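# Slide the paper roll onto the wooden holder's post

## Task

Get the paper roll threaded over the wooden holder's upright post until it sits on the holder's base, then release it so no gripper is touching the roll.

## Robot and tools

Robot: two arms, left_arm and right_arm, each ending in a two-finger gripper. Everything is given in one scene frame. Its origin is at table-top height, halfway between the nominal arm bases. +z points up, +x points out over the table, and left_arm is on the +y side. These arm names do not match the left and right of the images. The real bases sit a little off their nominal spots; a BASES line, if present, gives the calibrated positions. For each gripper, the fingers point along its +z axis and close along its y axis. end_effector_position is the point between the pads, about 1 cm short of the fingertips. Reported positions and orientations can be wrong by a few centimetres, more at long reach.

The row format is 16 numbers, always both arms even when only one moves. The first 8 are left_arm: x, y, z in metres, then the quaternion qw, qx, qy, qz (w first), then the opening. The next 8 are the same for right_arm. Position and quaternion are an absolute target pose in the scene frame, not an offset. Opening runs from -1 (closed) to +1 (fully open, 0.094 m). To hold an arm still, repeat its full pose and opening from the last result before it came to rest. To keep an orientation, resend the same quaternion every time rather than copying a drifted reading.

execute_actions takes "actions", a list holding one item or none:
- [] (LOOK) returns the state and the pictures.
- {"rows": [...], "steps": n} (ACT) runs up to 15 control steps of 1/30 s each; the default is 15 and the minimum is 5. Each row covers one step, and the last row repeats if there are fewer rows than steps. The call is refused if any target is more than 0.6 m from that arm's last reported position along any gripper axis.
- {"steps": n} (WAIT) allows up to 300 steps, counted from the last result, so your reply time is included.
The optional "cameras" argument picks which pictures come back: ["all"], [] or a list of names.

move sends each gripper along a straight path to the "target" row, or through a list of up to 15 rows, all sharing a 10 s cap. Optional arguments:
- "speed": m/s, 0.002 to 0.5, default 0.25. Rotation is capped at twice this value in rad/s.
- "blend": metres of corner rounding for a list; 0 stops at each target.
- "blocking": false returns about 0.5 s after the start.
- "cameras": left out gives all pictures.
Paths do not avoid obstacles or the other arm. Faster moves lag and stray more and hit harder, and a target placed beyond a contact presses harder. Openings in the first target are sent at the start. Openings in later targets are sent on arrival, after everything has settled. Avoid paths that pass near an arm's own base; go around it, because its shoulder posture can flip.

The result adds a "move:" line with the ending:
- done means at rest within 10 mm and 2 degrees of the target.
- off_target, moving, held or fault are the other endings.
- limits=paced means the pose was clipped; limits=held means a check withheld steps.
An arm not named in the ending is done. Neither done nor off_target tells you about contact.

Other tools:
- wait(seconds 0 to 10) runs the scene without sending new commands.
- stop brakes a running move; the fingers keep going.
- zoom_image(camera, region [x0,y0,x1,y1], at most 504x504 px) enlarges part of the latest image from cam_high, cam_left_wrist or cam_right_wrist.
- finished_scene(scene) ends the scene and returns the next task. It cannot be undone.

Controller behaviour: each step, the commanded pose is clipped to 100 mm and 20 degrees from the measured pose. Friction and gravity can leave a gripper a centimetre or more off target in free air. A held step keeps being retried. Each result is taken 5 steps before its action ends, and those steps run on afterwards. The robot keeps moving while you think. "Hand target" shows the pose each arm is currently driven toward.

Gripping: grip_measured uses the same scale as the opening. With nothing held it reads up to 1.6 mm wide. When squeezing a hard part it reads up to about 3 mm (0.064) below the part's width, more for a round part like the roll. Full force starts about 0.05 below the reading at first touch, or 0.11 or more for round objects. Close gently. To release, command an opening well above grip_measured. Pad force is about 50 to 64 N.

Joint torque readings include gravity and wrap at ±28 N m on joints 1 to 3. Joint ranges are given in the original; the elbow is straight at 2.901. Motors heat up when holding loads, stretching out or pushing against something. MOTOR HOT appears at 75 °C. At 90 °C the arm folds and idles. At 100 °C it goes limp.

Cameras: cam_high (fixed, 672x504), cam_left_wrist and cam_right_wrist. Calibration K, D and T_world_to_cam are supplied; the fixed camera may be off by about 2 degrees and 9 mm.

Avoid: dropping the roll or letting go while it is moving; knocking anything off the table; slams and hard presses; arm-to-arm collisions (these can end the scene); and any arm stop or fault. Random tugs on held parts or pushes on loose objects can occur. Leave the roll resting on the base, with the grippers off it, before calling finished_scene.

Each tool is called after "Request:" by a JSON object that holds its "fn" and its "kwargs", one argument or row to a line.

## Session

Request:
{"fn": "execute_actions", "kwargs": {
  "actions": [],
  "cameras": ["all"]
}}

Scene clock: 0.00 s of 4400.00 s.
left_arm: end_effector_position=(+0.3629, +0.4204, +0.1333) grip_measured=+1.000 end_effector_quat_wxyz=(+0.532, -0.221, +0.816, +0.055) | right_arm: end_effector_position=(+0.4447, -0.1811, +0.1836) grip_measured=+1.000 end_effector_quat_wxyz=(+0.228, -0.321, +0.854, +0.341)
Joint positions: left_arm=[0.482 1.157 0.419 0.293 0.121 -0.104 0.094] | right_arm=[0.031 2.183 2.08 -1.173 -0.805 -0.549 0.094]
Joint velocities: within noise
Joint torques (N m): no reading
Motor temperatures (°C): left_arm=[23 24 21 24 22 21 23] | right_arm=[23 23 23 22 22 23 24]
Heat: left arm: 24 °C; right arm: 24 °C.
Hand target: left_arm +0.3638, +0.4208, +0.1376; +0.536, -0.219, +0.813, +0.056 | right_arm +0.4442, -0.1793, +0.1925; +0.237, -0.325, +0.848, +0.345

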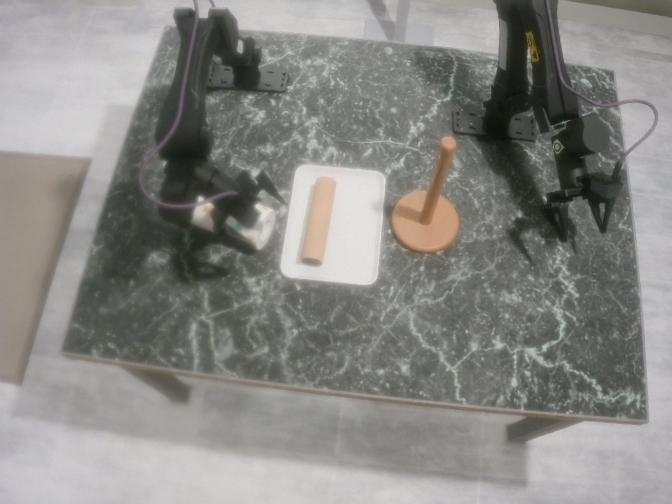

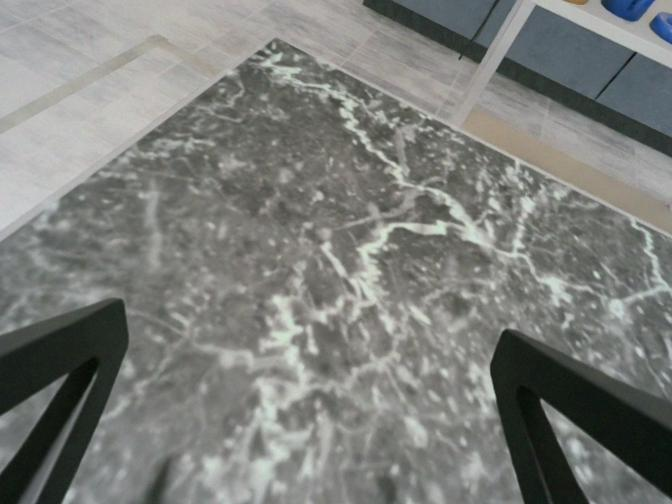

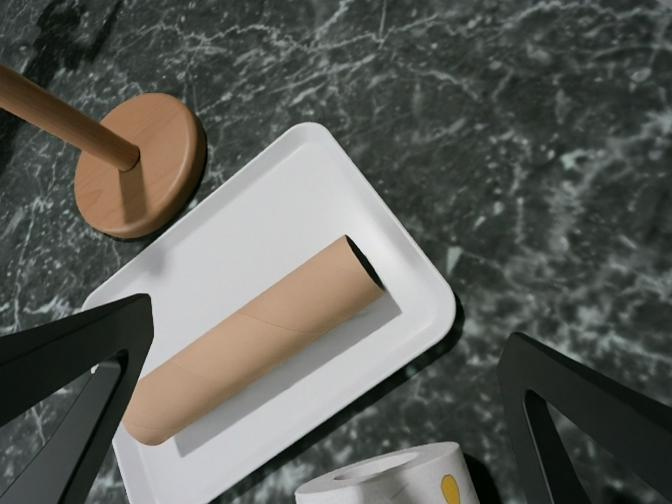

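Request:
{"fn": "move", "kwargs": {
  "target": [0.3629,0.4204,0.1333,0.532,-0.221,0.816,0.055,1,0.24,-0.22,0.30,0.259,0,0.966,0,1],
  "speed": 0.4
}}

Scene clock: 2.83 s of 4400.00 s.
left_arm: end_effector_position=(+0.3629, +0.4204, +0.1333) grip_measured=+1.000 end_effector_quat_wxyz=(+0.532, -0.221, +0.816, +0.055) | right_arm: end_effector_position=(+0.2383, -0.2194, +0.2922) grip_measured=+1.000 end_effector_quat_wxyz=(+0.250, -0.004, +0.968, +0.004)
Joint positions: left_arm=[0.482 1.157 0.419 0.293 0.121 -0.104 0.094] | right_arm=[0.534 1.368 1.69 -1.448 0.247 0.484 0.094]
Joint velocities: within noise
Joint torques (N m): left_arm=[-0.05 -3.63 7.28 2.07 0.01 -0.01] | right_arm=[0.57 -4.1 9.13 0.93 0.37 0.09]
Motor temperatures (°C): left_arm=[23 24 21 25 22 21 23] | right_arm=[23 24 23 23 22 23 24]
Heat: left arm: 25 °C; right arm: 24 °C.
Hand target: left_arm +0.3629, +0.4204, +0.1333; +0.532, -0.221, +0.816, +0.055 | right_arm +0.2399, -0.2200, +0.3000; +0.259, +0.000, +0.966, +0.001
Off the commanded pose: left_arm 0.000 m, 0 deg | right_arm 0.008 m, 1 deg.
Kept back: nothing.
move: done
camera_calibration:
cam_right_wrist: T_world_to_cam=[[0.127881, -0.991276, 0.0319248, -0.258135], [-0.991753, -0.128088, -0.00451995, 0.23333], [0.0085697, -0.0310835, -0.99948, 0.387093], [0, 0, 0, 1]] pos_world=[0.261099, -0.213964, 0.396187]

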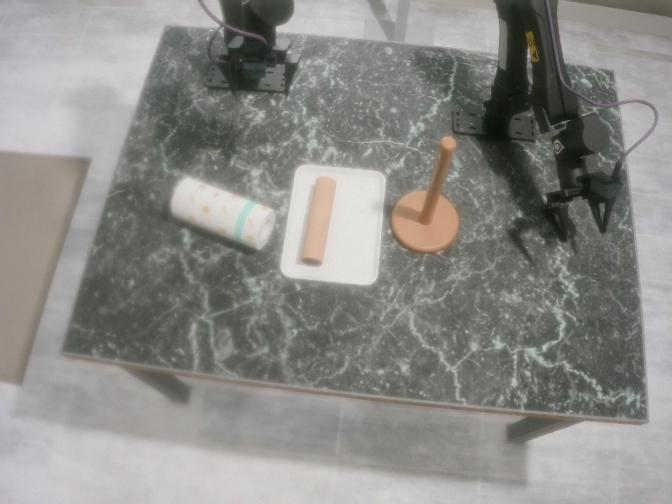

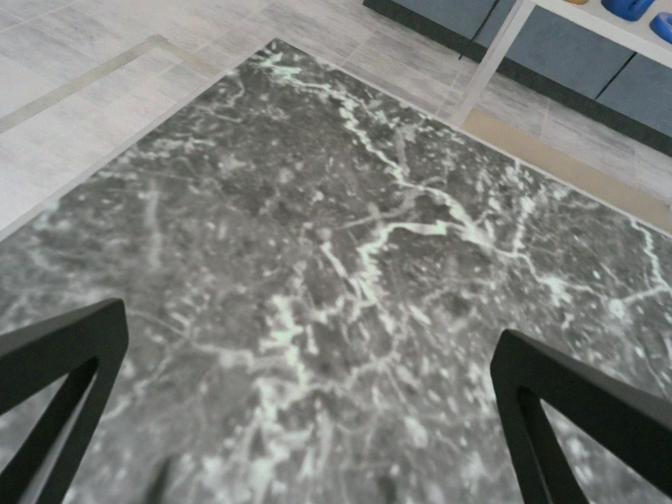

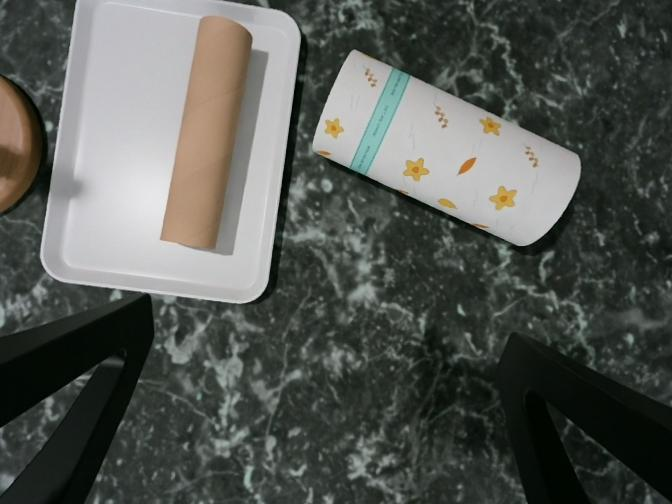

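Request:
{"fn": "move", "kwargs": {
  "target": [0.3629,0.4204,0.1333,0.532,-0.221,0.816,0.055,1,0.364,-0.302,0.18,0,-0.586,0.811,0,1],
  "speed": 0.45,
  "cameras": ["cam_right_wrist"]
}}

Scene clock: 6.47 s of 4400.00 s.
left_arm: end_effector_position=(+0.3629, +0.4204, +0.1333) grip_measured=+1.000 end_effector_quat_wxyz=(+0.532, -0.221, +0.816, +0.055) | right_arm: end_effector_position=(+0.3606, -0.2992, +0.1802) grip_measured=+1.000 end_effector_quat_wxyz=(+0.023, -0.584, +0.811, -0.010)
Joint positions: left_arm=[0.482 1.157 0.419 0.293 0.121 -0.104 0.094] | right_arm=[0.064 2.02 2.069 -1.569 -0.006 -1.171 0.094]
Joint velocities: within noise
Joint torques (N m): left_arm=[-0.06 -3.69 7.41 2.05 0.02 -0.02] | right_arm=[-0.36 -9.81 9.07 0.16 0.07 -0.01]
Motor temperatures (°C): left_arm=[23 24 22 26 22 21 23] | right_arm=[23 24 23 23 22 23 24]
Heat: left arm: 26 °C; right arm: 24 °C.
Hand target: left_arm +0.3629, +0.4204, +0.1333; +0.532, -0.221, +0.816, +0.055 | right_arm +0.3638, -0.3020, +0.1797; +0.019, -0.585, +0.810, -0.012
Off the commanded pose: left_arm 0.000 m, 0 deg | right_arm 0.004 m, 3 deg.
joint sent to its limit (right arm) — joint 4 (wrist pitch), lower limit.
Kept back: nothing.
move: off_target (right_arm)
camera_calibration:
cam_right_wrist: T_world_to_cam=[[0.979747, -0.199035, 0.0219374, -0.417625], [-0.186738, -0.868634, 0.458916, -0.251529], [-0.0722846, -0.453718, -0.888209, 0.154287], [0, 0, 0, 1]] pos_world=[0.373349, -0.231606, 0.261631]
Images, in order (width x height): cam_right_wrist 672x504.

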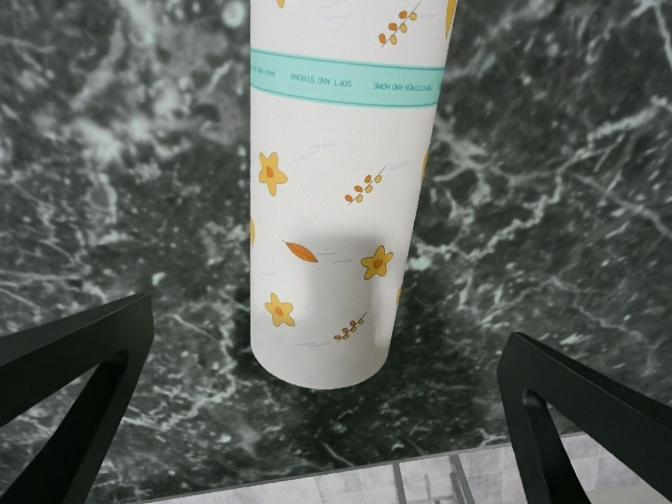

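Request:
{"fn": "move", "kwargs": {
  "target": [0.3629,0.4204,0.1333,0.532,-0.221,0.816,0.055,1,0.3655,-0.307,0.108,0,-0.598,0.802,0,1],
  "speed": 0.25,
  "cameras": ["cam_right_wrist"]
}}

Scene clock: 8.17 s of 4400.00 s.
left_arm: end_effector_position=(+0.3629, +0.4204, +0.1333) grip_measured=+1.000 end_effector_quat_wxyz=(+0.532, -0.221, +0.816, +0.055) | right_arm: end_effector_position=(+0.3663, -0.3033, +0.1204) grip_measured=+1.000 end_effector_quat_wxyz=(+0.013, -0.598, +0.801, -0.006)
Joint positions: left_arm=[0.482 1.157 0.419 0.293 0.121 -0.104 0.094] | right_arm=[0.053 2.023 1.834 -1.353 -0.005 -1.216 0.094]
Joint velocities: within noise
Joint torques (N m): left_arm=[-0.05 -3.73 7.36 2.06 0.01 -0.05] | right_arm=[-0.54 -9.92 5.07 0.37 0.05 -0.04]
Motor temperatures (°C): left_arm=[23 24 22 26 22 21 23] | right_arm=[23 24 23 23 22 23 24]
Heat: left arm: 26 °C; right arm: 24 °C.
Hand target: left_arm +0.3629, +0.4204, +0.1333; +0.532, -0.221, +0.816, +0.055 | right_arm +0.3652, -0.3070, +0.1082; +0.000, -0.598, +0.802, +0.000
Off the commanded pose: left_arm 0.000 m, 0 deg | right_arm 0.013 m, 2 deg.
Kept back: nothing.
move: off_target (right_arm)
camera_calibration:
cam_right_wrist: T_world_to_cam=[[0.98624, -0.165317, 0.00124082, -0.412369], [-0.146769, -0.87208, 0.466836, -0.243162], [-0.076094, -0.460595, -0.884343, 0.0985524], [0, 0, 0, 1]] pos_world=[0.378506, -0.234835, 0.201182]
Images, in order (width x height): cam_right_wrist 672x504.

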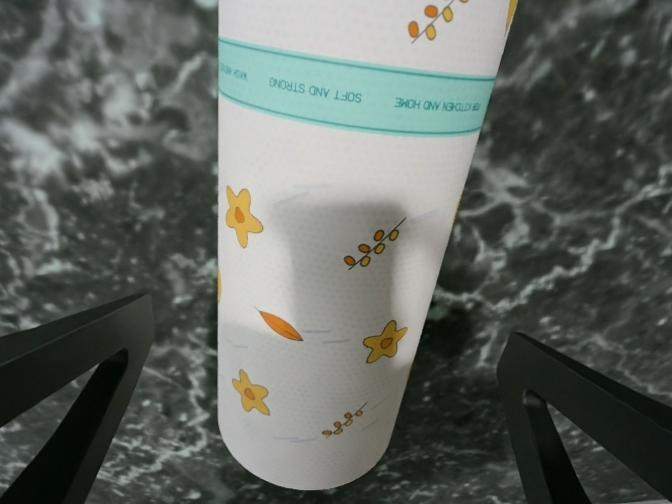

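Request:
{"fn": "move", "kwargs": {
  "target": [
    [0.3629,0.4204,0.1333,0.532,-0.221,0.816,0.055,1,0.3675,-0.306,0.034,0,-0.598,0.802,0,1],
    [0.3629,0.4204,0.1333,0.532,-0.221,0.816,0.055,1,0.3675,-0.306,0.034,0,-0.598,0.802,0,0.55]
  ],
  "speed": 0.2,
  "cameras": ["cam_right_wrist"]
}}

Scene clock: 10.20 s of 4400.00 s.
left_arm: end_effector_position=(+0.3629, +0.4204, +0.1333) grip_measured=+1.000 end_effector_quat_wxyz=(+0.532, -0.221, +0.816, +0.055) | right_arm: end_effector_position=(+0.3705, -0.3033, +0.0453) grip_measured=+0.666 end_effector_quat_wxyz=(+0.012, -0.598, +0.801, -0.006)
Joint positions: left_arm=[0.482 1.157 0.419 0.293 0.121 -0.104 0.094] | right_arm=[0.053 2.069 1.602 -1.077 -0.003 -1.216 0.078]
Joint velocities: within noise
Joint torques (N m): left_arm=[-0.06 -3.7 7.34 2.06 0.01 -0.05] | right_arm=[-0.4 -10.33 5.3 0.34 0.02 0]
Motor temperatures (°C): left_arm=[23 24 22 26 22 21 23] | right_arm=[23 24 23 23 22 23 24]
Heat: left arm: 26 °C; right arm: 24 °C.
Hand target: left_arm +0.3629, +0.4204, +0.1333; +0.532, -0.221, +0.816, +0.055 | right_arm +0.3674, -0.3060, +0.0343; +0.000, -0.598, +0.802, +0.000
Off the commanded pose: left_arm 0.000 m, 0 deg | right_arm 0.012 m, 2 deg.
Kept back: nothing.
move: off_target (right_arm); target 2's new opening was sent with right_arm's hand 0.012 m and 1 deg from that target
camera_calibration:
cam_right_wrist: T_world_to_cam=[[0.986295, -0.164991, -0.000172039, -0.416308], [-0.145652, -0.871173, 0.468873, -0.207788], [-0.07751, -0.462423, -0.883265, 0.0323966], [0, 0, 0, 1]] pos_world=[0.382849, -0.234726, 0.125969]
Images, in order (width x height): cam_right_wrist 672x504.

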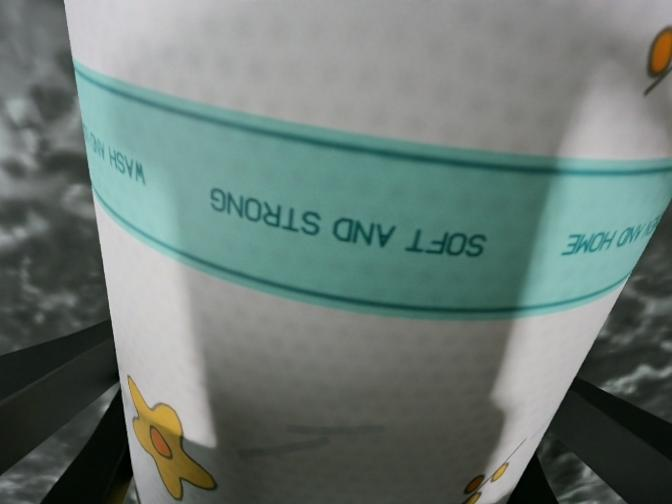

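Request:
{"fn": "move", "kwargs": {
  "target": [
    [0.3629,0.4204,0.1333,0.532,-0.221,0.816,0.055,1,0.36,-0.29,0.20,0.13,-0.57,0.80,0.12,0.5],
    [0.3629,0.4204,0.1333,0.532,-0.221,0.816,0.055,1,0.29,-0.08,0.42,0.641,-0.299,0.641,0.299,0.5],
    [0.3629,0.4204,0.1333,0.532,-0.221,0.816,0.055,1,0.28,0.055,0.435,0.641,-0.299,0.641,0.299,0.5]
  ],
  "speed": 0.4,
  "blend": 0.05,
  "cameras": ["cam_high","cam_right_wrist"]
}}

Scene clock: 14.13 s of 4400.00 s.
left_arm: end_effector_position=(+0.3629, +0.4204, +0.1333) grip_measured=+1.000 end_effector_quat_wxyz=(+0.532, -0.221, +0.816, +0.055) | right_arm: end_effector_position=(+0.2764, +0.0520, +0.4162) grip_measured=+0.669 end_effector_quat_wxyz=(+0.624, -0.311, +0.654, +0.294)
Joint positions: left_arm=[0.482 1.157 0.419 0.293 0.121 -0.104 0.094] | right_arm=[0.895 1.467 1.414 0.005 0.025 -0.003 0.078]
Joint velocities: within noise
Joint torques (N m): left_arm=[-0.06 -3.73 7.35 2.07 0.03 -0.04] | right_arm=[0.29 -6.16 11.74 2.21 0.17 0.07]
Motor temperatures (°C): left_arm=[23 24 22 27 22 21 23] | right_arm=[23 25 24 23 22 23 24]
Heat: left arm: 27 °C; right arm: 25 °C.
Hand target: left_arm +0.3629, +0.4204, +0.1333; +0.532, -0.221, +0.816, +0.055 | right_arm +0.2793, +0.0541, +0.4346; +0.641, -0.299, +0.641, +0.299
Off the commanded pose: left_arm 0.000 m, 0 deg | right_arm 0.019 m, 3 deg.
Kept back: nothing.
move: off_target (right_arm)
camera_calibration:
cam_right_wrist: T_world_to_cam=[[0.786571, -0.604866, 0.124269, -0.23846], [-0.233703, -0.477876, -0.846769, 0.465662], [0.571567, 0.637002, -0.517242, 0.128099], [0, 0, 0, 1]] pos_world=[0.223175, -0.00330685, 0.490199]
Images, in order (width x height): cam_high 672x504, cam_right_wrist 672x504.

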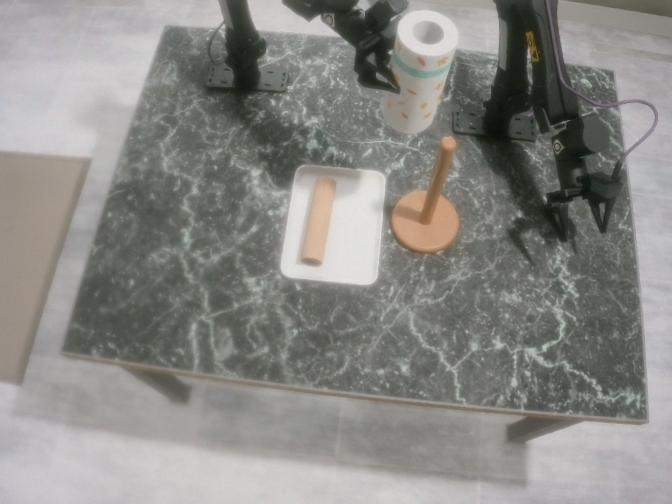

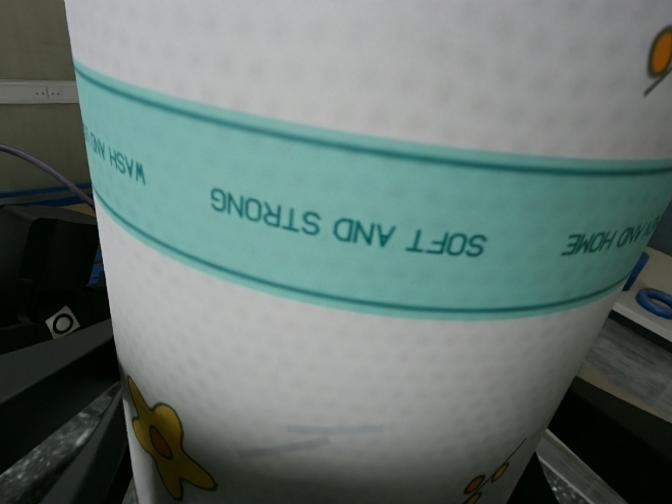

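Request:
{"fn": "move", "kwargs": {
  "target": [0.3629,0.4204,0.1333,0.532,-0.221,0.816,0.055,1,0.310,0.125,0.455,0.656,-0.292,0.625,0.306,0.5],
  "speed": 0.25,
  "cameras": ["cam_high"]
}}

Request:
{"fn": "zoom_image", "kwargs": {
  "camera": "cam_high",
  "region": [340, 0, 540, 260]
}}

Scene clock: 16.13 s of 4400.00 s.
left_arm: end_effector_position=(+0.3629, +0.4204, +0.1333) grip_measured=+1.000 end_effector_quat_wxyz=(+0.532, -0.221, +0.816, +0.055) | right_arm: end_effector_position=(+0.3078, +0.1220, +0.4429) grip_measured=+0.669 end_effector_quat_wxyz=(+0.646, -0.299, +0.633, +0.305)
Joint positions: left_arm=[0.482 1.157 0.419 0.293 0.121 -0.104 0.094] | right_arm=[0.943 1.763 1.764 0.018 0.074 -0.003 0.078]
Joint velocities: within noise
Joint torques (N m): left_arm=[-0.1 -3.69 7.34 2.07 0.02 -0.03] | right_arm=[0.31 -9.07 11.75 2 0.14 0.01]
Motor temperatures (°C): left_arm=[23 24 22 27 22 21 23] | right_arm=[23 25 24 24 22 23 24]
Heat: left arm: 27 °C; right arm: 25 °C.
Hand target: left_arm +0.3629, +0.4204, +0.1333; +0.532, -0.221, +0.816, +0.055 | right_arm +0.3095, +0.1245, +0.4547; +0.656, -0.292, +0.625, +0.306
Off the commanded pose: left_arm 0.000 m, 0 deg | right_arm 0.013 m, 2 deg.
Kept back: nothing.
move: off_target (right_arm)
Images, in order (width x height): cam_high 672x504.

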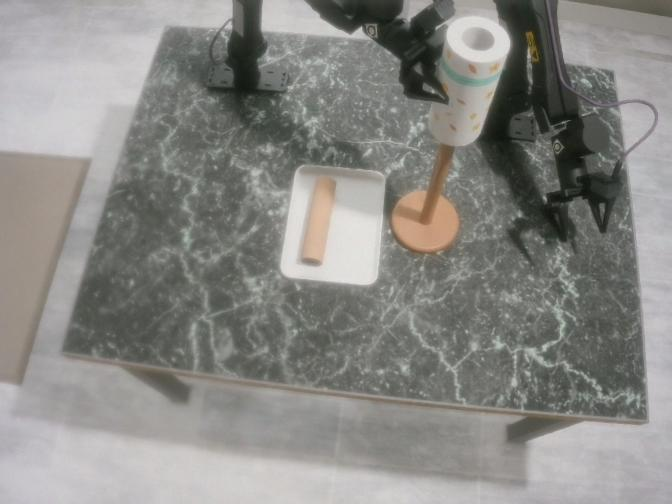

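Scaled by 1.938 from the camera's 672x504 image, which has a finer 960x720 frame.

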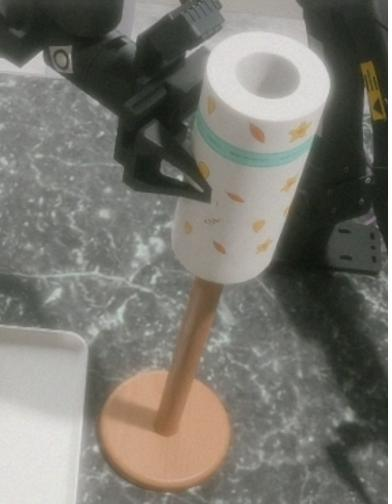

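Request:
{"fn": "move", "kwargs": {
  "target": [0.3629,0.4204,0.1333,0.532,-0.221,0.816,0.055,1,0.3055,0.125,0.360,0.650,-0.295,0.631,0.304,0.5],
  "speed": 0.12,
  "cameras": ["cam_high"]
}}

Request:
{"fn": "zoom_image", "kwargs": {
  "camera": "cam_high",
  "region": [340, 0, 540, 260]
}}

Scene clock: 18.23 s of 4400.00 s.
left_arm: end_effector_position=(+0.3629, +0.4204, +0.1333) grip_measured=+1.000 end_effector_quat_wxyz=(+0.532, -0.221, +0.816, +0.055) | right_arm: end_effector_position=(+0.3140, +0.1241, +0.3509) grip_measured=+0.669 end_effector_quat_wxyz=(+0.643, -0.298, +0.643, +0.291)
Joint positions: left_arm=[0.482 1.157 0.419 0.293 0.121 -0.104 0.094] | right_arm=[0.944 1.761 1.417 0.341 0.097 -0.008 0.078]
Joint velocities: within noise
Joint torques (N m): left_arm=[-0.09 -3.7 7.31 2.07 0.02 -0.02] | right_arm=[0.94 -12.48 6.6 2.27 -0.03 0.09]
Motor temperatures (°C): left_arm=[23 24 22 27 22 21 23] | right_arm=[23 25 24 25 22 23 25]
Heat: left arm: 27 °C; right arm: 25 °C.
Hand target: left_arm +0.3629, +0.4204, +0.1333; +0.532, -0.221, +0.816, +0.055 | right_arm +0.3056, +0.1250, +0.3599; +0.650, -0.295, +0.631, +0.304
Off the commanded pose: left_arm 0.000 m, 0 deg | right_arm 0.013 m, 2 deg.
Kept back: nothing.
move: off_target (right_arm)
Images, in order (width x height): cam_high 672x504.

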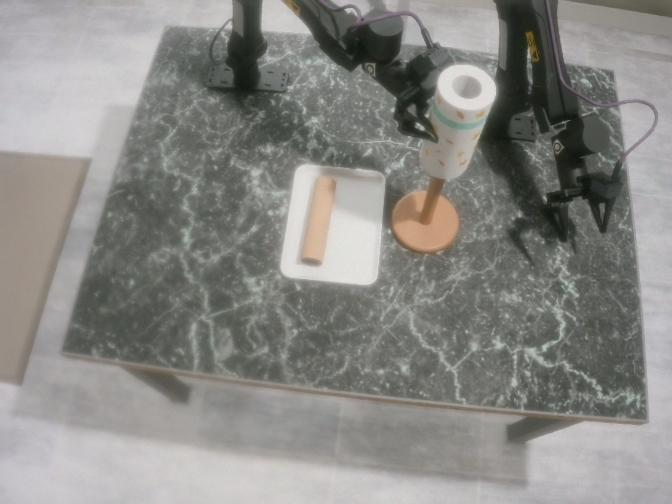

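Scaled by 1.938 from the camera's 672x504 image, which has a finer 960x720 frame.

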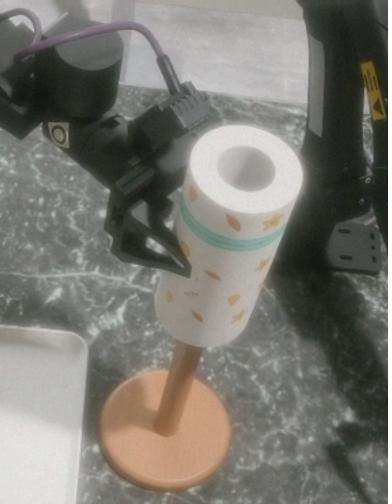

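Request:
{"fn": "move", "kwargs": {
  "target": [0.3629,0.4204,0.1333,0.532,-0.221,0.816,0.055,1,0.307,0.125,0.145,0.650,-0.295,0.631,0.304,0.5],
  "speed": 0.14,
  "cameras": ["cam_high"]
}}

Request:
{"fn": "zoom_image", "kwargs": {
  "camera": "cam_high",
  "region": [340, 50, 540, 310]
}}

Scene clock: 20.77 s of 4400.00 s.
left_arm: end_effector_position=(+0.3629, +0.4204, +0.1333) grip_measured=+1.000 end_effector_quat_wxyz=(+0.532, -0.221, +0.816, +0.055) | right_arm: end_effector_position=(+0.3137, +0.1223, +0.1519) grip_measured=+0.669 end_effector_quat_wxyz=(+0.650, -0.291, +0.636, +0.296)
Joint positions: left_arm=[0.482 1.157 0.419 0.293 0.121 -0.104 0.094] | right_arm=[0.944 2.13 1.002 1.149 0.102 -0.004 0.078]
Joint velocities: within noise
Joint torques (N m): left_arm=[0.03 -3.7 7.36 2.06 0.02 -0.03] | right_arm=[0.69 -10.32 4.7 2.37 -0.12 0.04]
Motor temperatures (°C): left_arm=[23 24 23 27 22 21 23] | right_arm=[23 25 24 25 22 23 25]
Heat: left arm: 27 °C; right arm: 25 °C.
Hand target: left_arm +0.3629, +0.4204, +0.1333; +0.532, -0.221, +0.816, +0.055 | right_arm +0.3070, +0.1249, +0.1451; +0.650, -0.295, +0.631, +0.304
Off the commanded pose: left_arm 0.000 m, 0 deg | right_arm 0.010 m, 1 deg.
Kept back: nothing.
move: done
Images, in order (width x height): cam_high 672x504.

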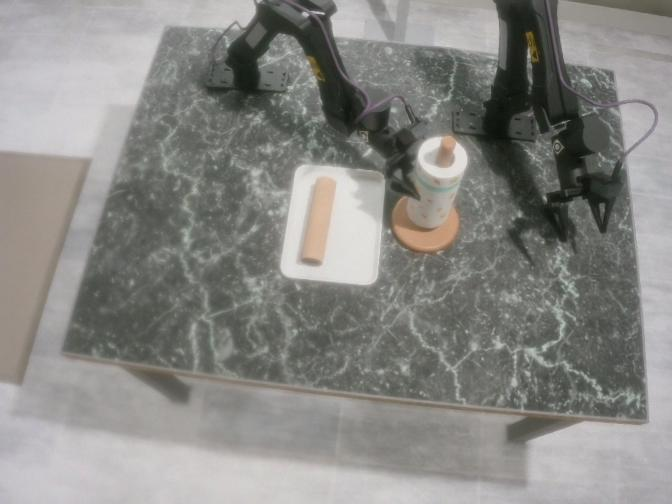

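Scaled by 1.938 from the camera's 672x504 image, which has a finer 960x720 frame.

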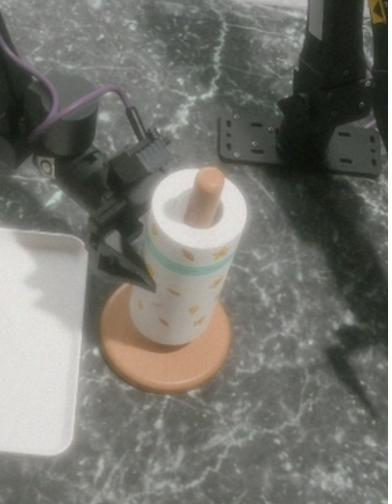

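Request:
{"fn": "move", "kwargs": {
  "target": [0.3629,0.4204,0.1333,0.532,-0.221,0.816,0.055,1,0.302,0.127,0.105,0.650,-0.295,0.631,0.304,0.5],
  "speed": 0.06,
  "cameras": ["cam_high"]
}}

Request:
{"fn": "zoom_image", "kwargs": {
  "camera": "cam_high",
  "region": [340, 100, 500, 280]
}}

Scene clock: 22.07 s of 4400.00 s.
left_arm: end_effector_position=(+0.3629, +0.4204, +0.1333) grip_measured=+1.000 end_effector_quat_wxyz=(+0.532, -0.221, +0.816, +0.055) | right_arm: end_effector_position=(+0.3119, +0.1244, +0.1264) grip_measured=+0.673 end_effector_quat_wxyz=(+0.663, -0.282, +0.624, +0.303)
Joint positions: left_arm=[0.482 1.157 0.419 0.293 0.121 -0.104 0.094] | right_arm=[0.951 2.25 1.002 1.312 0.11 -0.003 0.079]
Joint velocities: within noise
Joint torques (N m): left_arm=[-0.01 -3.69 7.34 2.07 0.03 -0.04] | right_arm=[1.1 -9.84 3.48 2.09 -0.1 0.04]
Motor temperatures (°C): left_arm=[23 24 23 28 22 21 23] | right_arm=[23 25 24 26 22 23 25]
Heat: left arm: 28 °C; right arm: 26 °C.
Hand target: left_arm +0.3629, +0.4204, +0.1333; +0.532, -0.221, +0.816, +0.055 | right_arm +0.3020, +0.1266, +0.1054; +0.650, -0.295, +0.631, +0.304
Off the commanded pose: left_arm 0.000 m, 0 deg | right_arm 0.024 m, 2 deg.
Kept back: nothing.
move: off_target (right_arm)
Images, in order (width x height): cam_high 672x504.

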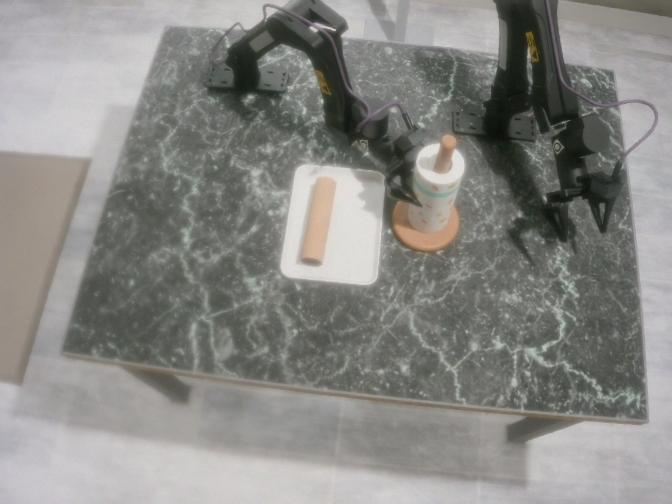

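Scaled by 2.800 from the camera's 672x504 image, which has a finer 960x720 frame.

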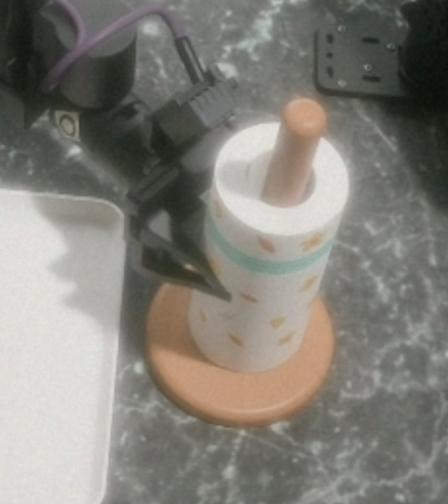

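Request:
{"fn": "move", "kwargs": {
  "target": [0.3629,0.4204,0.1333,0.532,-0.221,0.816,0.055,1,0.305,0.125,0.092,0.655,-0.289,0.627,0.304,0.5],
  "speed": 0.06,
  "cameras": []
}}

Scene clock: 23.13 s of 4400.00 s.
left_arm: end_effector_position=(+0.3629, +0.4204, +0.1333) grip_measured=+1.000 end_effector_quat_wxyz=(+0.532, -0.221, +0.816, +0.055) | right_arm: end_effector_position=(+0.3108, +0.1228, +0.1261) grip_measured=+0.682 end_effector_quat_wxyz=(+0.679, -0.272, +0.606, +0.313)
Joint positions: left_arm=[0.482 1.157 0.419 0.293 0.121 -0.104 0.094] | right_arm=[0.951 2.297 1.002 1.414 0.11 -0.003 0.079]
Joint velocities: within noise
Joint torques (N m): left_arm=[-0.06 -3.71 7.36 2.05 0.02 -0.03] | right_arm=[0.75 -9.02 3.62 1.69 -0.07 0.04]
Motor temperatures (°C): left_arm=[23 24 23 28 22 21 23] | right_arm=[23 25 24 26 22 23 25]
Heat: left arm: 28 °C; right arm: 26 °C.
Hand target: left_arm +0.3629, +0.4204, +0.1333; +0.532, -0.221, +0.816, +0.055 | right_arm +0.3043, +0.1237, +0.0928; +0.656, -0.289, +0.627, +0.304
Off the commanded pose: left_arm 0.000 m, 0 deg | right_arm 0.035 m, 4 deg.
Kept back: nothing.
move: off_target (right_arm)
No camera images: "cameras" was empty.

Request:
{"fn": "move", "kwargs": {
  "target": [
    [0.3629,0.4204,0.1333,0.532,-0.221,0.816,0.055,1,0.3108,0.1225,0.124,0.665,-0.282,0.62,0.306,1],
    [0.3629,0.4204,0.1333,0.532,-0.221,0.816,0.055,1,0.215,0.013,0.135,0.665,-0.282,0.62,0.306,1]
  ],
  "speed": 0.18,
  "cameras": ["cam_high"]
}}

Scene clock: 25.40 s of 4400.00 s.
left_arm: end_effector_position=(+0.3629, +0.4204, +0.1333) grip_measured=+1.000 end_effector_quat_wxyz=(+0.532, -0.221, +0.816, +0.055) | right_arm: end_effector_position=(+0.2177, +0.0162, +0.1257) grip_measured=+0.998 end_effector_quat_wxyz=(+0.645, -0.295, +0.639, +0.297)
Joint positions: left_arm=[0.482 1.157 0.419 0.293 0.121 -0.104 0.094] | right_arm=[1.007 1.921 0.379 1.551 0.155 -0.003 0.094]
Joint velocities: within noise
Joint torques (N m): left_arm=[-0.05 -3.66 7.31 2.07 0.01 -0.03] | right_arm=[0.5 -10.86 2.41 1.97 0.11 0.03]
Motor temperatures (°C): left_arm=[23 24 23 28 22 21 23] | right_arm=[23 26 24 26 22 23 25]
Heat: left arm: 28 °C; right arm: 26 °C.
Hand target: left_arm +0.3629, +0.4204, +0.1333; +0.532, -0.221, +0.816, +0.055 | right_arm +0.2153, +0.0132, +0.1351; +0.653, -0.288, +0.633, +0.300
Off the commanded pose: left_arm 0.000 m, 0 deg | right_arm 0.010 m, 4 deg.
joint sent to its limit (right arm) — joint 4 (wrist pitch), upper limit.
Kept back: nothing.
move: off_target (right_arm)
Images, in order (width x height): cam_high 672x504.

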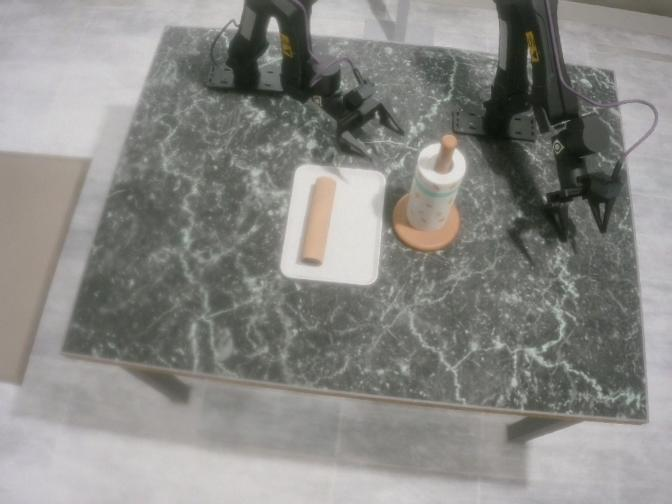

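Request:
{"fn": "finished_scene", "kwargs": {
  "scene": 1
}}

The scene is finished: the task was done.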